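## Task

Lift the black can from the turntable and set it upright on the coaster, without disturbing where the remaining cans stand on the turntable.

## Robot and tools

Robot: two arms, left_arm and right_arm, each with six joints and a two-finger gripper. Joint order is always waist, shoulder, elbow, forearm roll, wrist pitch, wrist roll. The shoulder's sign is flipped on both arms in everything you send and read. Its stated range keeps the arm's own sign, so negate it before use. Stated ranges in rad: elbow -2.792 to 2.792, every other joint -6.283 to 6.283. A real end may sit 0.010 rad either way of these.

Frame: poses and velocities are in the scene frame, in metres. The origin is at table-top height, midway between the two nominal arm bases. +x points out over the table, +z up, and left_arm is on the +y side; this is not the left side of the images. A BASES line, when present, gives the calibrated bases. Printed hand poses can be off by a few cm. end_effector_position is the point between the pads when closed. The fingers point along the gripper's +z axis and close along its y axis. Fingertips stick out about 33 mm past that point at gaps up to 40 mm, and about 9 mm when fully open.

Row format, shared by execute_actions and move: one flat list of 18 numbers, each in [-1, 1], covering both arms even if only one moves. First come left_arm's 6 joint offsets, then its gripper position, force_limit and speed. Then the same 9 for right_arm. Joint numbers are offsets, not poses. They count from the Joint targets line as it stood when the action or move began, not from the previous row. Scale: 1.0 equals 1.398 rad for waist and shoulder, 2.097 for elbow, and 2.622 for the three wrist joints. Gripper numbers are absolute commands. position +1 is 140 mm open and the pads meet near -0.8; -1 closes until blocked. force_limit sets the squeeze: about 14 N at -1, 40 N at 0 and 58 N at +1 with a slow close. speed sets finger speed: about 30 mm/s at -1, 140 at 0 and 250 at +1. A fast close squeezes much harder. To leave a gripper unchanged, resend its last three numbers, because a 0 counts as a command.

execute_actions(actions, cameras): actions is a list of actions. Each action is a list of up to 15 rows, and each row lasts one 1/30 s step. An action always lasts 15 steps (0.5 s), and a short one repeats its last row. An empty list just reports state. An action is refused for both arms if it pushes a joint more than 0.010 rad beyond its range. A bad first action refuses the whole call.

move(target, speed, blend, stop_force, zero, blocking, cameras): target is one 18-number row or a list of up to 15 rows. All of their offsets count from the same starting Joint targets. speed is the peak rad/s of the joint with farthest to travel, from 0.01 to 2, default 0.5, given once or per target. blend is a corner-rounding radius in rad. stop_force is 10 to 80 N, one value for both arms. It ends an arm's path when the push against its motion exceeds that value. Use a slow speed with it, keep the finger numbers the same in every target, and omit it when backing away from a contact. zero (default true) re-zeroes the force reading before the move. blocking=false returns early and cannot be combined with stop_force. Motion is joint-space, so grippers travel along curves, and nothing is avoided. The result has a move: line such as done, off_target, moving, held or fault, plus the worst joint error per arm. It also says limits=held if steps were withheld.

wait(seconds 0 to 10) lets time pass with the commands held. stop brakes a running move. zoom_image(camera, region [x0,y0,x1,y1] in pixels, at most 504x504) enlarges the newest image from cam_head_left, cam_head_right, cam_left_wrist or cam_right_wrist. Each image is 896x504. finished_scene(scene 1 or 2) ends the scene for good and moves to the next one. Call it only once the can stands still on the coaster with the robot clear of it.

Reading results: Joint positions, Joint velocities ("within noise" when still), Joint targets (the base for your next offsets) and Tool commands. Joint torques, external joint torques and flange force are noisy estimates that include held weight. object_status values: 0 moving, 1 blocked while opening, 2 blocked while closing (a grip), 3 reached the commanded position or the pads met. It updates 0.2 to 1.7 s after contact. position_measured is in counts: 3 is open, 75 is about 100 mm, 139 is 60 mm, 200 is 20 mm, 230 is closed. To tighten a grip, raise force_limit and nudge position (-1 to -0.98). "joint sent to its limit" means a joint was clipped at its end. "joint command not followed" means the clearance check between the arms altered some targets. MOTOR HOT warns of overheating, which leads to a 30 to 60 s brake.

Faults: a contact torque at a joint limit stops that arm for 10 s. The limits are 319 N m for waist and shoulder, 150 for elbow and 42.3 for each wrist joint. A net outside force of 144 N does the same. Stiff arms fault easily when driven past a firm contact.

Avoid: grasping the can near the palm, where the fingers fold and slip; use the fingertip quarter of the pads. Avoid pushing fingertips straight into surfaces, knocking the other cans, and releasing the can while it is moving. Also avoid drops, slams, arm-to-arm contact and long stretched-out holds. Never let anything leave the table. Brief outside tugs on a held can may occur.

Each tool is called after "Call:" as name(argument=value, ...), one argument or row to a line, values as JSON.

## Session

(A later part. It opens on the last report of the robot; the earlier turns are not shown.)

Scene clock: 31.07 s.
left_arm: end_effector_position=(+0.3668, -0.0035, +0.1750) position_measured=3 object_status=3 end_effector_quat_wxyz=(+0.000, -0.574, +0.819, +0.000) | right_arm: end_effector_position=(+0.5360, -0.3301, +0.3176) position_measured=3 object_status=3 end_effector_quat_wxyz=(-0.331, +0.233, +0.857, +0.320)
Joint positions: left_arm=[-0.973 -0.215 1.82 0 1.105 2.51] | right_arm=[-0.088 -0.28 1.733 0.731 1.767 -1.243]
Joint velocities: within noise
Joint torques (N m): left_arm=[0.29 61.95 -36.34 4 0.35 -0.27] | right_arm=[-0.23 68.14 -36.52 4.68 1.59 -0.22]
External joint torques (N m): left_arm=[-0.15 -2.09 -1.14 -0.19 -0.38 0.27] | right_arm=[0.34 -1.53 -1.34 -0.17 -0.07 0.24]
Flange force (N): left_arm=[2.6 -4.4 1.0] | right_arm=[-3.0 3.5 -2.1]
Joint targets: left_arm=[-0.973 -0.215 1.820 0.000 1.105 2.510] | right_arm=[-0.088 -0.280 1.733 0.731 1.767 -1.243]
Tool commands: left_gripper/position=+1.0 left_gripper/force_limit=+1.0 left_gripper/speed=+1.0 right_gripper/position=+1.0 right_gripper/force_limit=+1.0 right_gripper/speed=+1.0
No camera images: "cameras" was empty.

Call:
wait(
  seconds=3.03,
  cameras=[],
)

Call:
move(
  target=[
    [0.079434, -0.027102, -0.004091, 0, -0.011178, 0.042353, -1, 0, -0.5, 0, 0, 0, 0, 0, 0, 1, 1, 1],
    [0.131758, -0.085490, -0.057140, 0, 0.000117, 0.070251, -1, 0, -0.5, 0, 0, 0, 0, 0, 0, 1, 1, 1],
    [0.142698, -0.160858, -0.130685, 0, 0.018752, 0.076084, -1, 0, -0.5, 0, 0, 0, 0, 0, 0, 1, 1, 1],
    [0.131637, -0.181491, -0.206135, 0, 0.068093, 0.070186, -1, 0, -0.5, 0, 0, 0, 0, 0, 0, 1, 1, 1],
    [0.131637, -0.158209, -0.265807, 0, 0.128231, 0.070186, -1, 0, -0.5, 0, 0, 0, 0, 0, 0, 1, 1, 1],
  ],
  speed=[0.2045, 0.2048, 0.284, 0.31, 0.35],
  blend=[0.04, 0.04, 0.04, 0.05, 0],
  blocking=false,
  cameras=["cam_left_wrist"],
)

Call:
wait(
  seconds=0.5,
  cameras=["cam_left_wrist"],
)

Call:
wait(
  seconds=0.5,
  cameras=["cam_left_wrist"],
)

Call:
wait(
  seconds=2.0,
  cameras=["cam_head_left", "cam_left_wrist", "cam_right_wrist"],
)

Scene clock: 34.77 s.
left_arm: end_effector_position=(+0.3668, -0.0035, +0.1750) position_measured=3 object_status=3 end_effector_quat_wxyz=(+0.000, -0.574, +0.819, +0.000) | right_arm: end_effector_position=(+0.5360, -0.3301, +0.3176) position_measured=3 object_status=3 end_effector_quat_wxyz=(-0.331, +0.233, +0.857, +0.320)
Joint positions: left_arm=[-0.973 -0.215 1.82 0 1.105 2.51] | right_arm=[-0.088 -0.28 1.733 0.731 1.767 -1.243]
Joint velocities: within noise
Joint torques (N m): left_arm=[-0.05 61.85 -36.42 3.98 0.34 -0.25] | right_arm=[-0.12 68.19 -36.46 4.69 1.65 -0.22]
External joint torques (N m): left_arm=[0.09 -2.47 -0.95 -0.18 -0.37 0.25] | right_arm=[0.04 -1.7 -1.38 -0.18 -0.14 0.23]
Flange force (N): left_arm=[2.5 -4.8 1.5] | right_arm=[-3.3 3.3 -2.4]
Joint targets: left_arm=[-0.973 -0.215 1.820 0.000 1.105 2.510] | right_arm=[-0.088 -0.280 1.733 0.731 1.767 -1.243]
Tool commands: left_gripper/position=+1.0 left_gripper/force_limit=+1.0 left_gripper/speed=+1.0 right_gripper/position=+1.0 right_gripper/force_limit=+1.0 right_gripper/speed=+1.0
wait: 3.03 s; at rest from the start
No camera images: "cameras" was empty.

Scene clock: 35.27 s.
left_arm: end_effector_position=(+0.4145, +0.0203, +0.1604) position_measured=61 object_status=0 end_effector_quat_wxyz=(+0.000, -0.574, +0.819, +0.000) end_effector_velocity=(+0.119, +0.053, -0.031) end_effector_angular_velocity=(-0.002, -0.003, -0.001) | right_arm: end_effector_position=(+0.5360, -0.3301, +0.3176) position_measured=3 object_status=3 end_effector_quat_wxyz=(-0.331, +0.233, +0.857, +0.320)
Joint positions: left_arm=[-0.89 -0.244 1.813 0 1.084 2.592] | right_arm=[-0.088 -0.28 1.733 0.731 1.767 -1.243]
Joint velocities: left_arm=[0.195 -0.081 -0.043 0.001 -0.041 0.196] | right_arm=[within noise]
Joint torques (N m): left_arm=[1.11 62.02 -36.15 4.01 0.31 -0.21] | right_arm=[-0.24 68.26 -36.55 4.67 1.63 -0.23]
External joint torques (N m): left_arm=[-1.67 -0.94 -1.53 -0.19 -0.39 0.21] | right_arm=[0.47 -1.81 -1.25 -0.17 -0.11 0.24]
Flange force (N): left_arm=[3.9 -2.5 -0.1] | right_arm=[-3.3 3.7 -1.8]
Joint targets: left_arm=[-0.877 -0.250 1.809 0.000 1.082 2.606] | right_arm=[-0.088 -0.280 1.733 0.731 1.767 -1.243]
Tool commands: left_gripper/position=-1.0 left_gripper/force_limit=+0.0 left_gripper/speed=-0.5 right_gripper/position=+1.0 right_gripper/force_limit=+1.0 right_gripper/speed=+1.0
move: running; path passed 0 of 5 targets; left_arm: the elbow is farthest, 0.550 rad from its target
Images, in order (width x height): cam_left_wrist 896x504.

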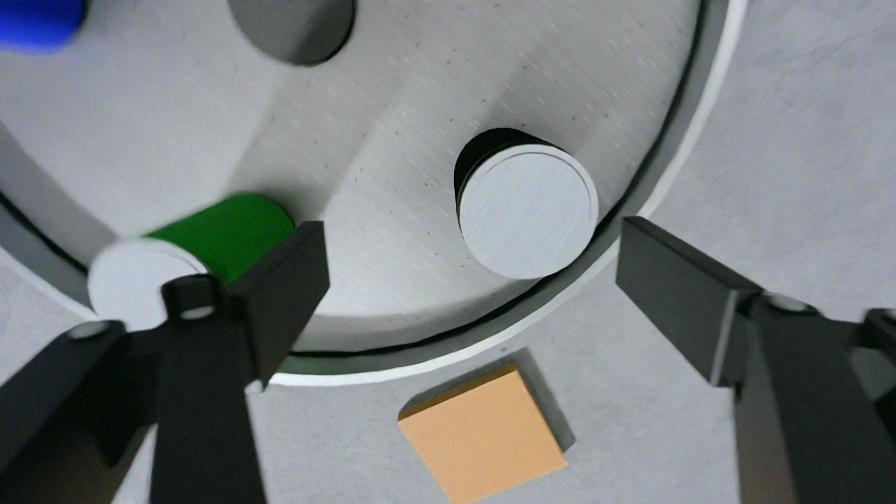

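Scene clock: 35.77 s.
left_arm: end_effector_position=(+0.4783, +0.0250, +0.1554) position_measured=130 object_status=0 end_effector_quat_wxyz=(+0.000, -0.574, +0.819, +0.000) end_effector_velocity=(+0.134, -0.008, -0.001) end_effector_angular_velocity=(+0.002, +0.002, -0.003) | right_arm: end_effector_position=(+0.5360, -0.3301, +0.3176) position_measured=3 object_status=3 end_effector_quat_wxyz=(-0.331, +0.233, +0.857, +0.320)
Joint positions: left_arm=[-0.813 -0.308 1.738 0 1.096 2.67] | right_arm=[-0.088 -0.28 1.733 0.731 1.767 -1.243]
Joint velocities: left_arm=[0.134 -0.15 -0.205 0 0.057 0.137] | right_arm=[within noise]
Joint torques (N m): left_arm=[0.8 73.97 -35.7 4.04 0.04 -0.85] | right_arm=[-0.16 68.24 -36.41 4.69 1.66 -0.18]
External joint torques (N m): left_arm=[-0.16 -6.17 -1.16 -0.28 -0.09 0.85] | right_arm=[0.24 -1.92 -1.36 -0.18 -0.14 0.2]
Flange force (N): left_arm=[3.7 -10.7 3.6] | right_arm=[-3.6 3.6 -2.2]
Joint targets: left_arm=[-0.804 -0.318 1.724 0.000 1.100 2.679] | right_arm=[-0.088 -0.280 1.733 0.731 1.767 -1.243]
Tool commands: left_gripper/position=-1.0 left_gripper/force_limit=+0.0 left_gripper/speed=-0.5 right_gripper/position=+1.0 right_gripper/force_limit=+1.0 right_gripper/speed=+1.0
earlier move: running; path passed 1 of 5 targets; left_arm: the elbow is farthest, 0.475 rad from its target
wait: 0.50 s; no rest
Images, in order (width x height): cam_left_wrist 896x504.

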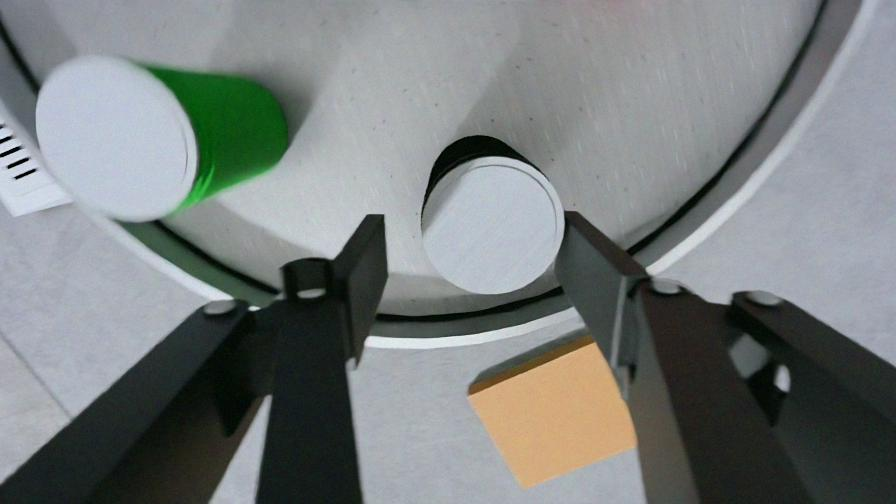

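Scene clock: 36.27 s.
left_arm: end_effector_position=(+0.5366, -0.0010, +0.1558) position_measured=158 object_status=0 end_effector_quat_wxyz=(+0.000, -0.574, +0.819, +0.000) end_effector_velocity=(+0.107, -0.078, +0.000) end_effector_angular_velocity=(-0.002, -0.002, +0.001) | right_arm: end_effector_position=(+0.5360, -0.3301, +0.3176) position_measured=3 object_status=3 end_effector_quat_wxyz=(-0.331, +0.233, +0.857, +0.320)
Joint positions: left_arm=[-0.78 -0.395 1.612 0 1.134 2.703] | right_arm=[-0.088 -0.28 1.733 0.731 1.767 -1.243]
Joint velocities: left_arm=[0.028 -0.192 -0.282 0 0.088 0.027] | right_arm=[within noise]
Joint torques (N m): left_arm=[-0.96 74.79 -35.54 4.22 0.01 -0.23] | right_arm=[-0.29 67.84 -36.51 4.66 1.61 -0.18]
External joint torques (N m): left_arm=[0.98 2.28 -2.29 -0.37 -0.04 0.23] | right_arm=[0.15 -1.87 -1.19 -0.16 -0.11 0.2]
Flange force (N): left_arm=[-0.9 -2.2 -3.7] | right_arm=[-3.5 3.2 -2.1]
Joint targets: left_arm=[-0.778 -0.409 1.592 0.000 1.140 2.705] | right_arm=[-0.088 -0.280 1.733 0.731 1.767 -1.243]
Tool commands: left_gripper/position=-1.0 left_gripper/force_limit=+0.0 left_gripper/speed=-0.5 right_gripper/position=+1.0 right_gripper/force_limit=+1.0 right_gripper/speed=+1.0
earlier move: running; path passed 2 of 5 targets; left_arm: the elbow is farthest, 0.350 rad from its target
wait: 0.50 s; no rest
Images, in order (width x height): cam_left_wrist 896x504.

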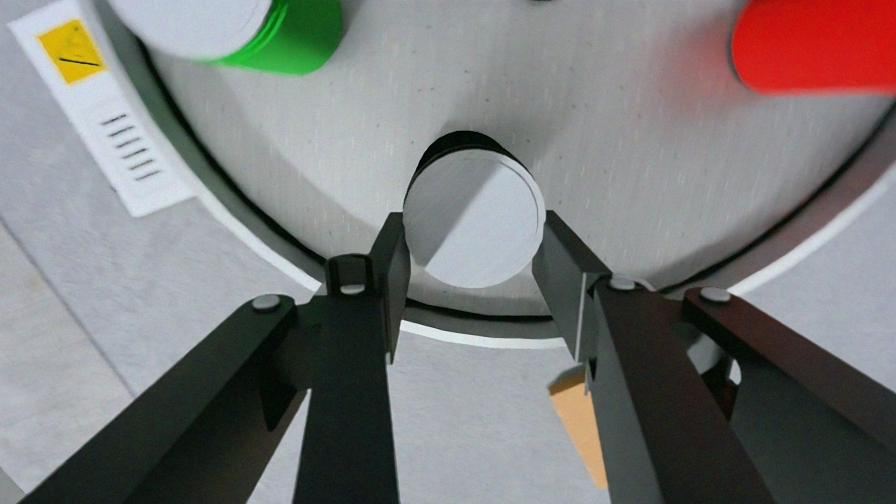

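Scene clock: 37.70 s.
left_arm: end_effector_position=(+0.5820, -0.0569, +0.3101) position_measured=158 object_status=2 end_effector_quat_wxyz=(+0.000, -0.574, +0.819, +0.000) | right_arm: end_effector_position=(+0.5360, -0.3301, +0.3176) position_measured=3 object_status=3 end_effector_quat_wxyz=(-0.331, +0.233, +0.857, +0.320)
Joint positions: left_arm=[-0.789 -0.437 1.263 0 1.442 2.694] | right_arm=[-0.088 -0.28 1.733 0.731 1.767 -1.243]
Joint velocities: within noise
Joint torques (N m): left_arm=[0.08 90.07 -41.52 4.42 0.32 -0.26] | right_arm=[-0.32 68.35 -36.6 4.7 1.59 -0.25]
External joint torques (N m): left_arm=[-0.06 -4.54 -0.09 -0.2 -0.35 0.26] | right_arm=[0.61 -1.78 -1.23 -0.19 -0.07 0.27]
Flange force (N): left_arm=[2.8 -7.1 1.4] | right_arm=[-3.2 3.8 -1.7]
Joint targets: left_arm=[-0.789 -0.437 1.263 0.000 1.442 2.694] | right_arm=[-0.088 -0.280 1.733 0.731 1.767 -1.243]
Tool commands: left_gripper/position=-1.0 left_gripper/force_limit=+0.0 left_gripper/speed=-0.5 right_gripper/position=+1.0 right_gripper/force_limit=+1.0 right_gripper/speed=+1.0
earlier move: done
wait: 1.43 of 2 s (the move ended)
Images, in order (width x height): cam_head_left 896x504, cam_left_wrist 896x504, cam_right_wrist 896x504.

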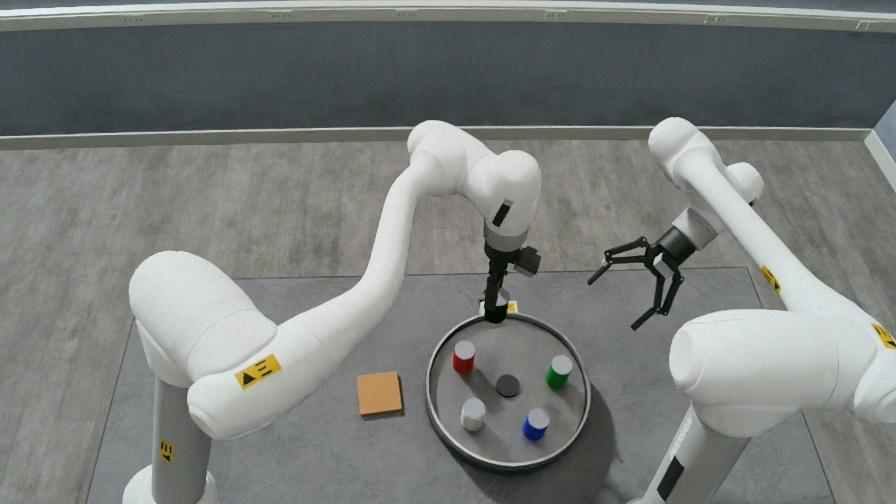

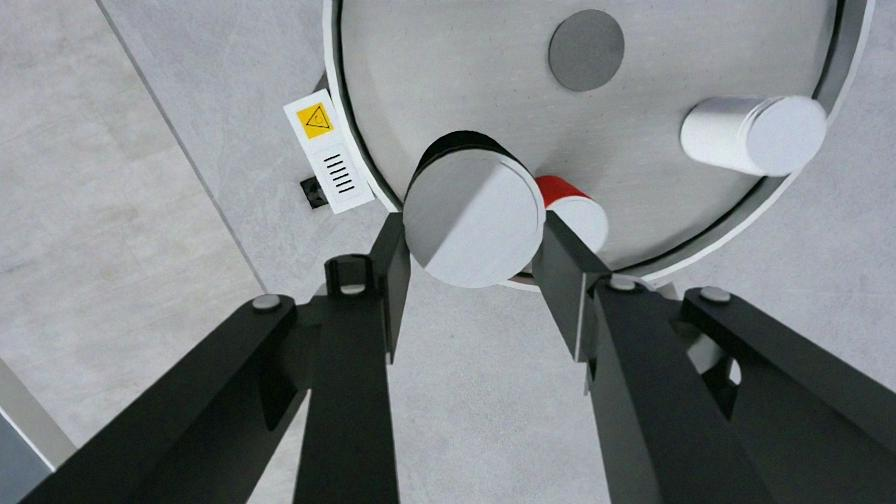

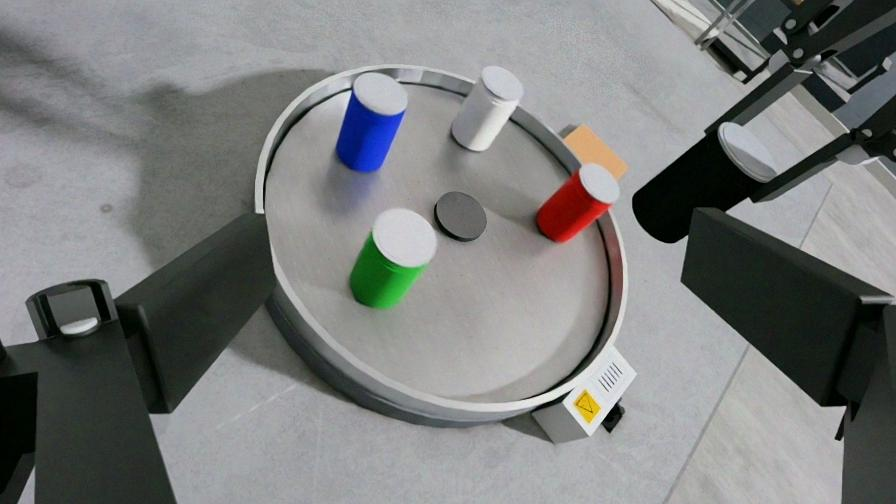

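Call:
zoom_image(
  camera="cam_left_wrist",
  region=[340, 110, 620, 390],
)

Call:
zoom_image(
  camera="cam_right_wrist",
  region=[600, 80, 896, 270],
)

Scaled by 1.800.

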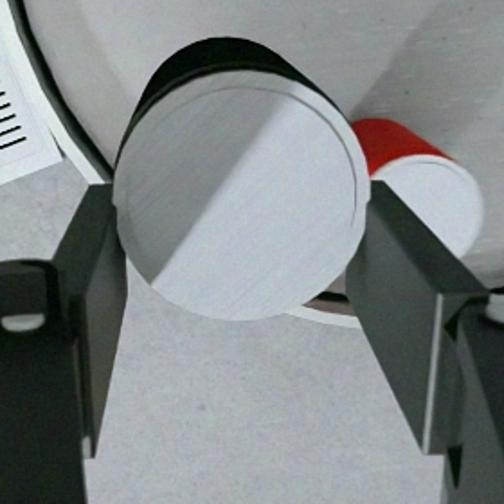

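Scaled by 1.703.

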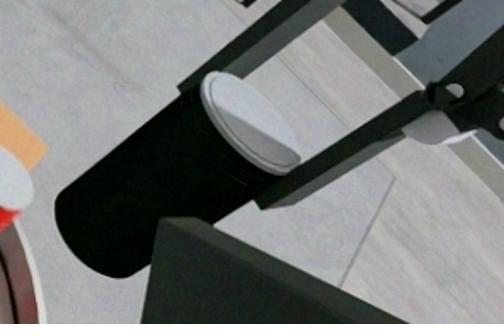

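Call:
move(
  target=[
    [0.159419, 0.284426, 0.292949, 0, -0.082797, 0.084869, -1, 0, -0.5, 0, 0, 0, 0, 0, 0, 1, 1, 1],
    [0.159419, 0.255609, 0.328026, 0, -0.126215, 0.084869, -1, 0, -0.5, 0, 0, 0, 0, 0, 0, 1, 1, 1],
  ],
  speed=[0.4, 0.25],
  blend=[0.05, 0],
  cameras=["cam_head_left", "cam_left_wrist"],
)

Scene clock: 45.63 s.
left_arm: end_effector_position=(+0.4671, +0.2331, +0.1903) position_measured=158 object_status=2 end_effector_quat_wxyz=(+0.000, -0.574, +0.819, +0.000) | right_arm: end_effector_position=(+0.5360, -0.3301, +0.3176) position_measured=3 object_status=3 end_effector_quat_wxyz=(-0.331, +0.233, +0.857, +0.320)
Joint positions: left_arm=[-0.566 -0.079 1.951 0 1.111 2.917] | right_arm=[-0.088 -0.28 1.733 0.731 1.767 -1.243]
Joint velocities: within noise
Joint torques (N m): left_arm=[0.17 48.56 -37.21 3.99 0.36 -0.26] | right_arm=[-0.48 68.13 -36.51 4.7 1.61 -0.23]
External joint torques (N m): left_arm=[-0.14 -2.89 -0.31 -0.17 -0.38 0.26] | right_arm=[0.26 -2.07 -1.24 -0.19 -0.1 0.25]
Flange force (N): left_arm=[0.6 -5.0 2.6] | right_arm=[-3.7 3.6 -2.1]
Joint targets: left_arm=[-0.566 -0.079 1.951 0.000 1.111 2.917] | right_arm=[-0.088 -0.280 1.733 0.731 1.767 -1.243]
move: done
Images, in order (width x height): cam_head_left 896x504, cam_left_wrist 896x504.

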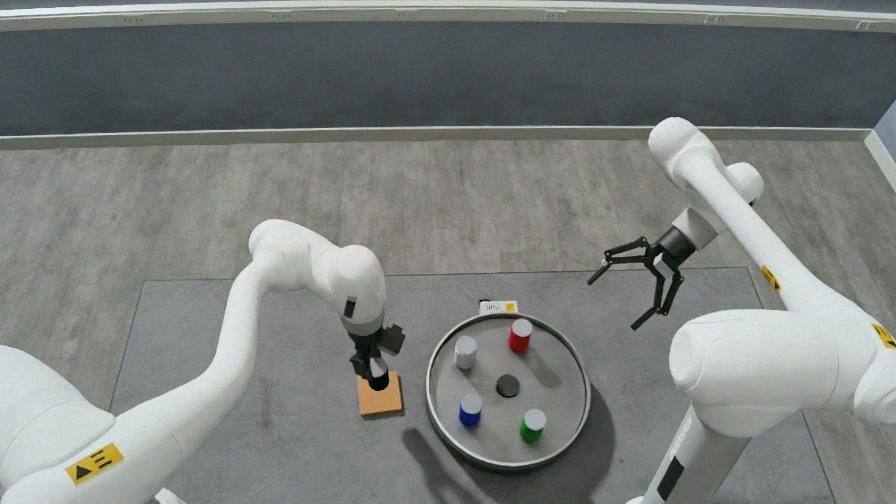

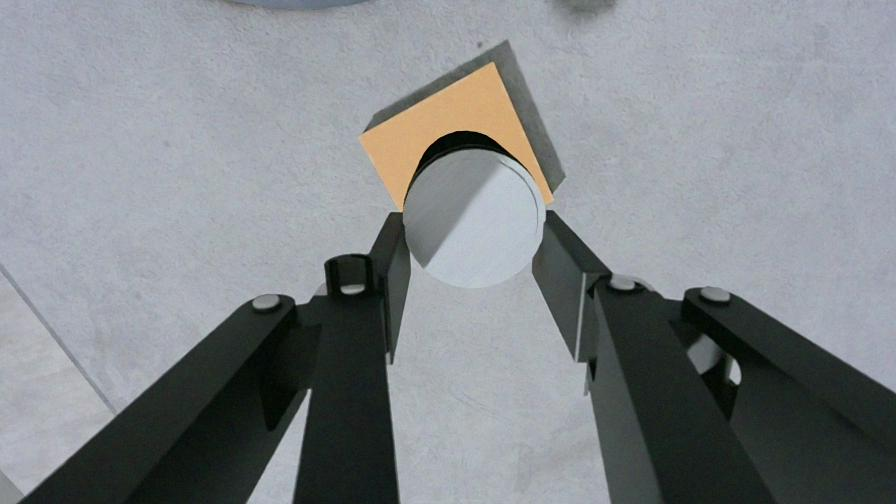

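Call:
move(
  target=[0.007077, -0.043424, 0.031414, 0, -0.048051, 0.003643, -1, 0, -0.5, 0, 0, 0, 0, 0, 0, 1, 1, 1],
  speed=0.15,
  cameras=["cam_left_wrist"],
)

Call:
move(
  target=[0, -0.018071, 0.011417, 0, -0.018766, 0, -1, 0, -0.5, 0, 0, 0, 0, 0, 0, 1, 1, 1],
  speed=0.018,
  stop_force=10,
  cameras=["cam_head_left", "cam_head_right", "cam_left_wrist"],
)

Scene clock: 49.77 s.
left_arm: end_effector_position=(+0.4713, +0.2368, +0.1249) position_measured=158 object_status=2 end_effector_quat_wxyz=(+0.000, -0.574, +0.819, +0.000) | right_arm: end_effector_position=(+0.5360, -0.3301, +0.3176) position_measured=3 object_status=3 end_effector_quat_wxyz=(-0.331, +0.233, +0.857, +0.320)
Joint positions: left_arm=[-0.556 -0.14 2.017 0 0.985 2.926] | right_arm=[-0.088 -0.28 1.733 0.731 1.767 -1.243]
Joint velocities: within noise
Joint torques (N m): left_arm=[0.01 52.34 -34.59 3.71 0.37 -0.26] | right_arm=[-0.22 68.38 -36.44 4.72 1.6 -0.2]
External joint torques (N m): left_arm=[0.01 -3.34 -0.22 -0.18 -0.39 0.26] | right_arm=[-0.08 -2.64 -1.23 -0.21 -0.1 0.22]
Flange force (N): left_arm=[0.3 -5.3 3.9] | right_arm=[-4.7 3.5 -2.6]
Joint targets: left_arm=[-0.556 -0.140 2.017 0.000 0.985 2.926] | right_arm=[-0.088 -0.280 1.733 0.731 1.767 -1.243]
move: done
Images, in order (width x height): cam_left_wrist 896x504.

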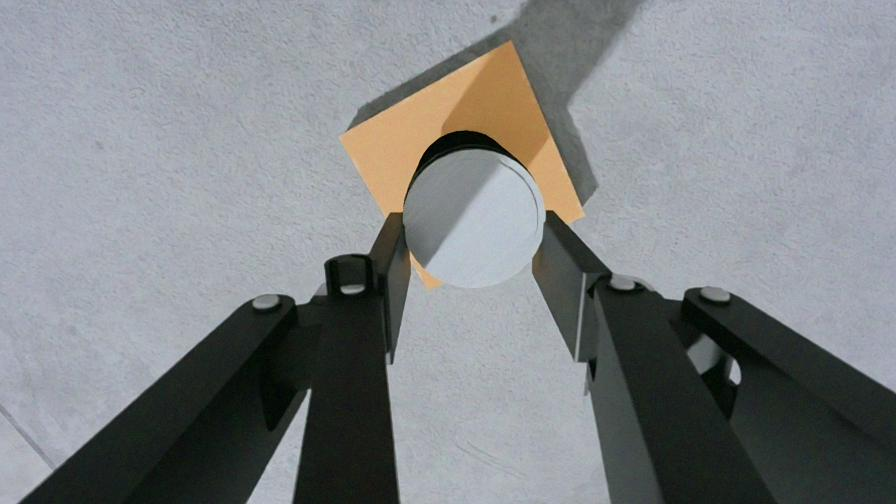

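Scene clock: 51.53 s.
left_arm: end_effector_position=(+0.4714, +0.2368, +0.1140) position_measured=158 object_status=2 end_effector_quat_wxyz=(+0.000, -0.574, +0.819, +0.000) | right_arm: end_effector_position=(+0.5360, -0.3301, +0.3176) position_measured=3 object_status=3 end_effector_quat_wxyz=(-0.331, +0.233, +0.857, +0.320)
Joint positions: left_arm=[-0.556 -0.151 2.027 0 0.963 2.926] | right_arm=[-0.088 -0.28 1.733 0.731 1.767 -1.243]
Joint velocities: within noise
Joint torques (N m): left_arm=[0.48 41.15 -26.68 4.03 -0.64 -0.32] | right_arm=[-0.35 68.15 -36.53 4.72 1.63 -0.2]
External joint torques (N m): left_arm=[-0.53 8.6 -7.64 -0.56 0.63 0.32] | right_arm=[0.32 -2.01 -1.22 -0.22 -0.12 0.22]
Flange force (N): left_arm=[0.5 -1.0 -17.3] | right_arm=[-3.7 3.5 -2.0]
Joint targets: left_arm=[-0.556 -0.151 2.027 0.000 0.963 2.926] | right_arm=[-0.088 -0.280 1.733 0.731 1.767 -1.243]
move: contact (left_arm); left_arm: the wrist pitch is farthest, 0.027 rad from its target
Images, in order (width x height): cam_head_left 896x504, cam_head_right 896x504, cam_left_wrist 896x504.

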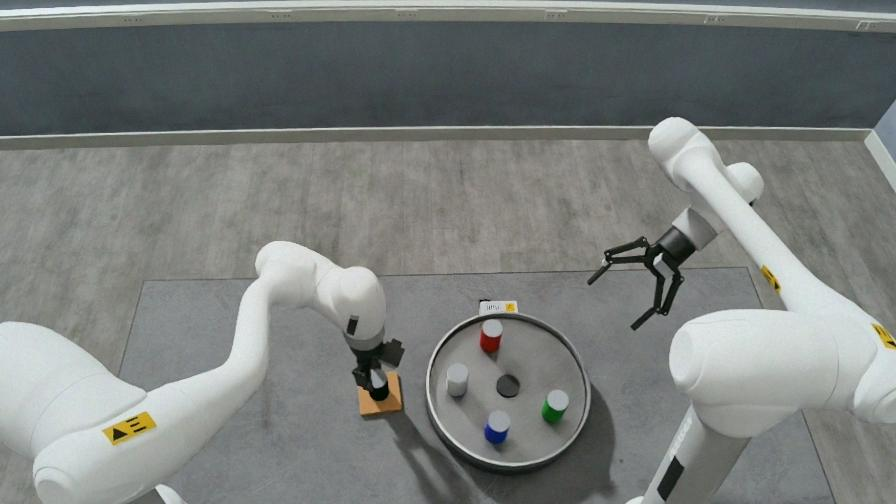

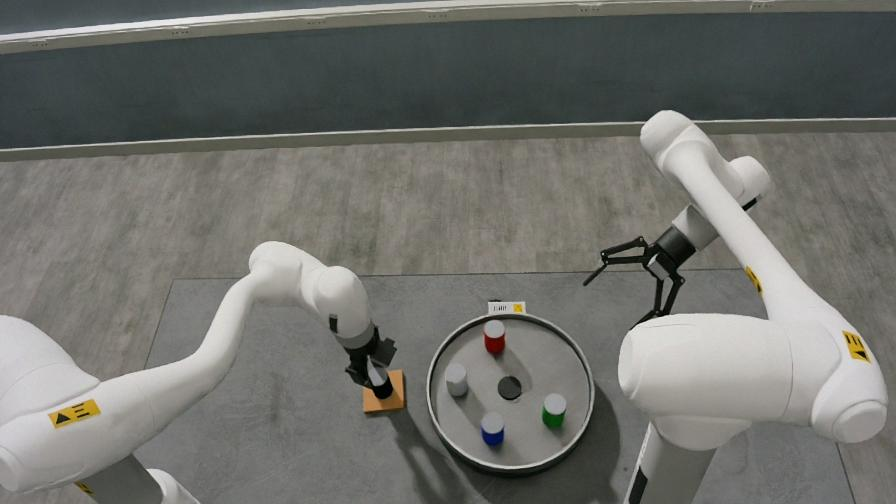

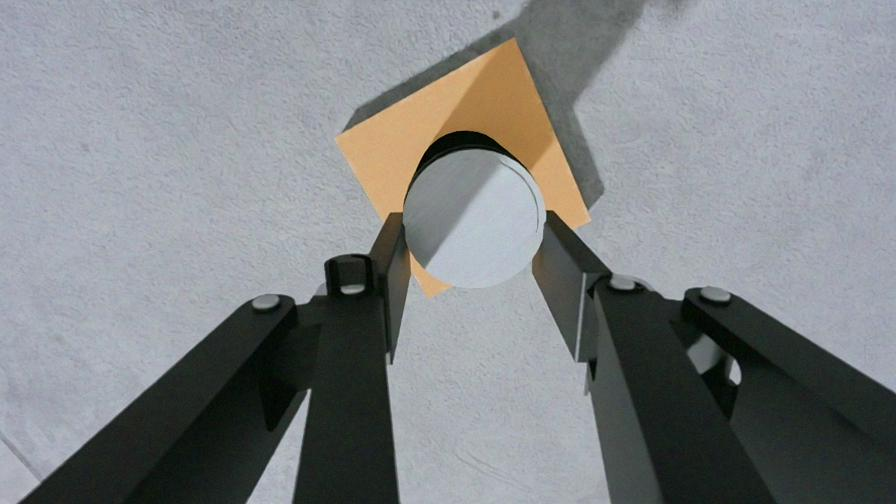

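Call:
execute_actions(
  actions=[
    [[0, 0, 0, 0, 0, 0, 0.3, 0, -1, 0, 0, 0, 0, 0, 0, 1, 1, 1]],
  ],
  cameras=["cam_left_wrist"],
)

Scene clock: 53.50 s.
left_arm: end_effector_position=(+0.4714, +0.2368, +0.1140) position_measured=91 object_status=0 end_effector_quat_wxyz=(+0.000, -0.574, +0.819, +0.000) | right_arm: end_effector_position=(+0.5360, -0.3301, +0.3176) position_measured=3 object_status=3 end_effector_quat_wxyz=(-0.331, +0.233, +0.857, +0.320)
Joint positions: left_arm=[-0.556 -0.151 2.027 0 0.963 2.926] | right_arm=[-0.088 -0.28 1.733 0.731 1.767 -1.243]
Joint velocities: within noise
Joint torques (N m): left_arm=[0.2 52.01 -33.34 3.67 0.37 -0.25] | right_arm=[-0.19 67.88 -36.5 4.71 1.62 -0.21]
External joint torques (N m): left_arm=[-0.3 -2.6 -0.91 -0.19 -0.38 0.25] | right_arm=[0.1 -1.44 -1.32 -0.19 -0.1 0.23]
Flange force (N): left_arm=[0.9 -5.3 2.6] | right_arm=[-2.9 3.2 -2.2]
Joint targets: left_arm=[-0.556 -0.151 2.027 0.000 0.963 2.926] | right_arm=[-0.088 -0.280 1.733 0.731 1.767 -1.243]
Step readings (joint positions of left_arm | right_arm):
0: [-0.556 -0.151 2.027 0.000 0.963 2.926] | [-0.088 -0.280 1.733 0.731 1.767 -1.243]
1: [-0.556 -0.151 2.027 0.000 0.963 2.926] | [-0.088 -0.280 1.733 0.731 1.767 -1.243]
2: [-0.556 -0.151 2.027 0.000 0.963 2.926] | [-0.088 -0.280 1.733 0.731 1.767 -1.243]
4: [-0.556 -0.151 2.027 0.000 0.963 2.926] | [-0.088 -0.280 1.733 0.731 1.767 -1.243]
8: [-0.556 -0.151 2.027 0.000 0.963 2.926] | [-0.088 -0.280 1.733 0.731 1.767 -1.243]
15: [-0.556 -0.151 2.027 0.000 0.963 2.926] | [-0.088 -0.280 1.733 0.731 1.767 -1.243]
Images, in order (width x height): cam_left_wrist 896x504.

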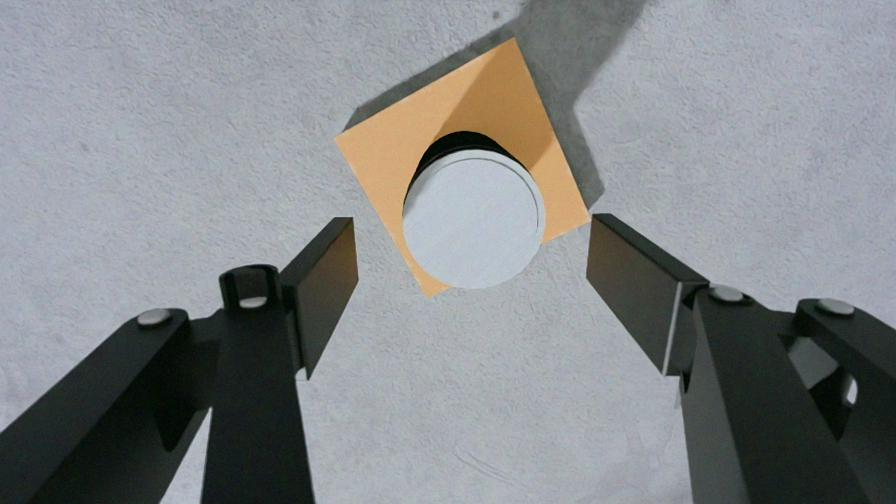

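Call:
move(
  target=[
    [0, 0.016752, -0.010308, 0, 0.017402, 0, 0.3, 0, -1, 0, 0, 0, 0, 0, 0, 1, 1, 1],
    [0, 0.049294, -0.037577, 0, 0.056562, 0, 0.3, 0, -1, 0, 0, 0, 0, 0, 0, 1, 1, 1],
    [0, 0.078074, -0.072621, 0, 0.099934, 0, 0.3, 0, -1, 0, 0, 0, 0, 0, 0, 1, 1, 1],
  ],
  speed=[0.12, 0.2, 0.3],
  blend=[0.02, 0.02, 0],
  cameras=["cam_head_left", "cam_left_wrist"],
)

Scene clock: 56.10 s.
left_arm: end_effector_position=(+0.4708, +0.2371, +0.2500) position_measured=91 object_status=3 end_effector_quat_wxyz=(+0.000, -0.574, +0.819, +0.000) | right_arm: end_effector_position=(+0.5360, -0.3301, +0.3176) position_measured=3 object_status=3 end_effector_quat_wxyz=(-0.331, +0.233, +0.857, +0.320)
Joint positions: left_arm=[-0.556 -0.042 1.875 0 1.225 2.926] | right_arm=[-0.088 -0.28 1.733 0.731 1.767 -1.243]
Joint velocities: within noise
Joint torques (N m): left_arm=[0.12 46.12 -38.67 4.2 0.34 -0.29] | right_arm=[-0.13 68.29 -36.62 4.69 1.61 -0.2]
External joint torques (N m): left_arm=[0.01 -1.95 -0.77 -0.2 -0.35 0.29] | right_arm=[-0.03 -1.95 -1.19 -0.17 -0.1 0.21]
Flange force (N): left_arm=[0.1 -4.4 0.8] | right_arm=[-3.6 3.1 -2.3]
Joint targets: left_arm=[-0.556 -0.042 1.875 0.000 1.225 2.926] | right_arm=[-0.088 -0.280 1.733 0.731 1.767 -1.243]
move: done
Images, in order (width x height): cam_head_left 896x504, cam_left_wrist 896x504.

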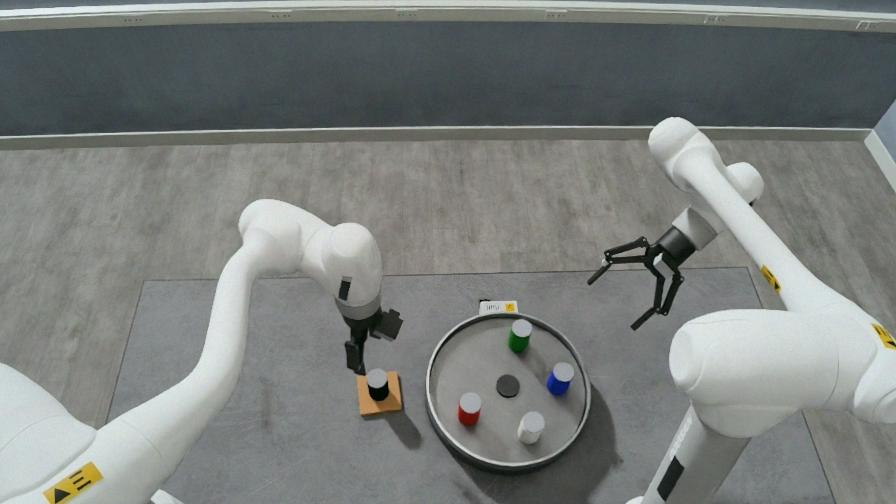

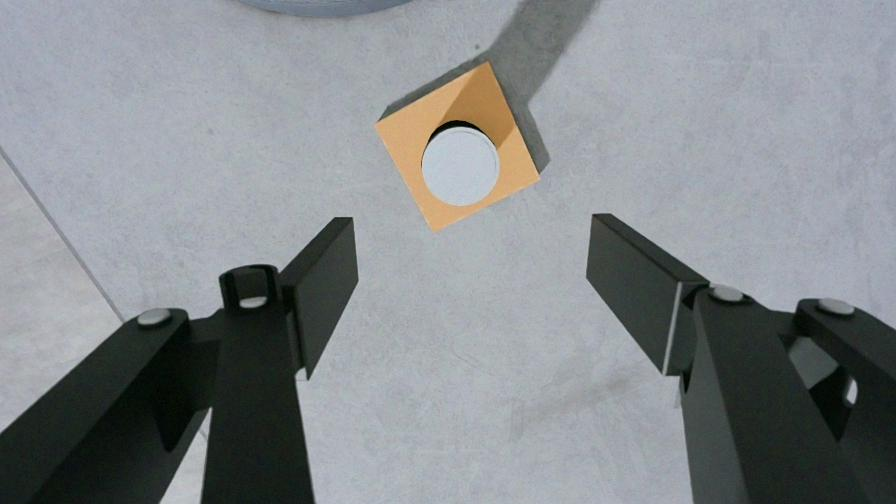

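The black can stands upright at the centre of the coaster, and the other four cans are still standing on the turntable.

Call:
finished_scene(
  scene=2,
)

The scene is finished: the task was done.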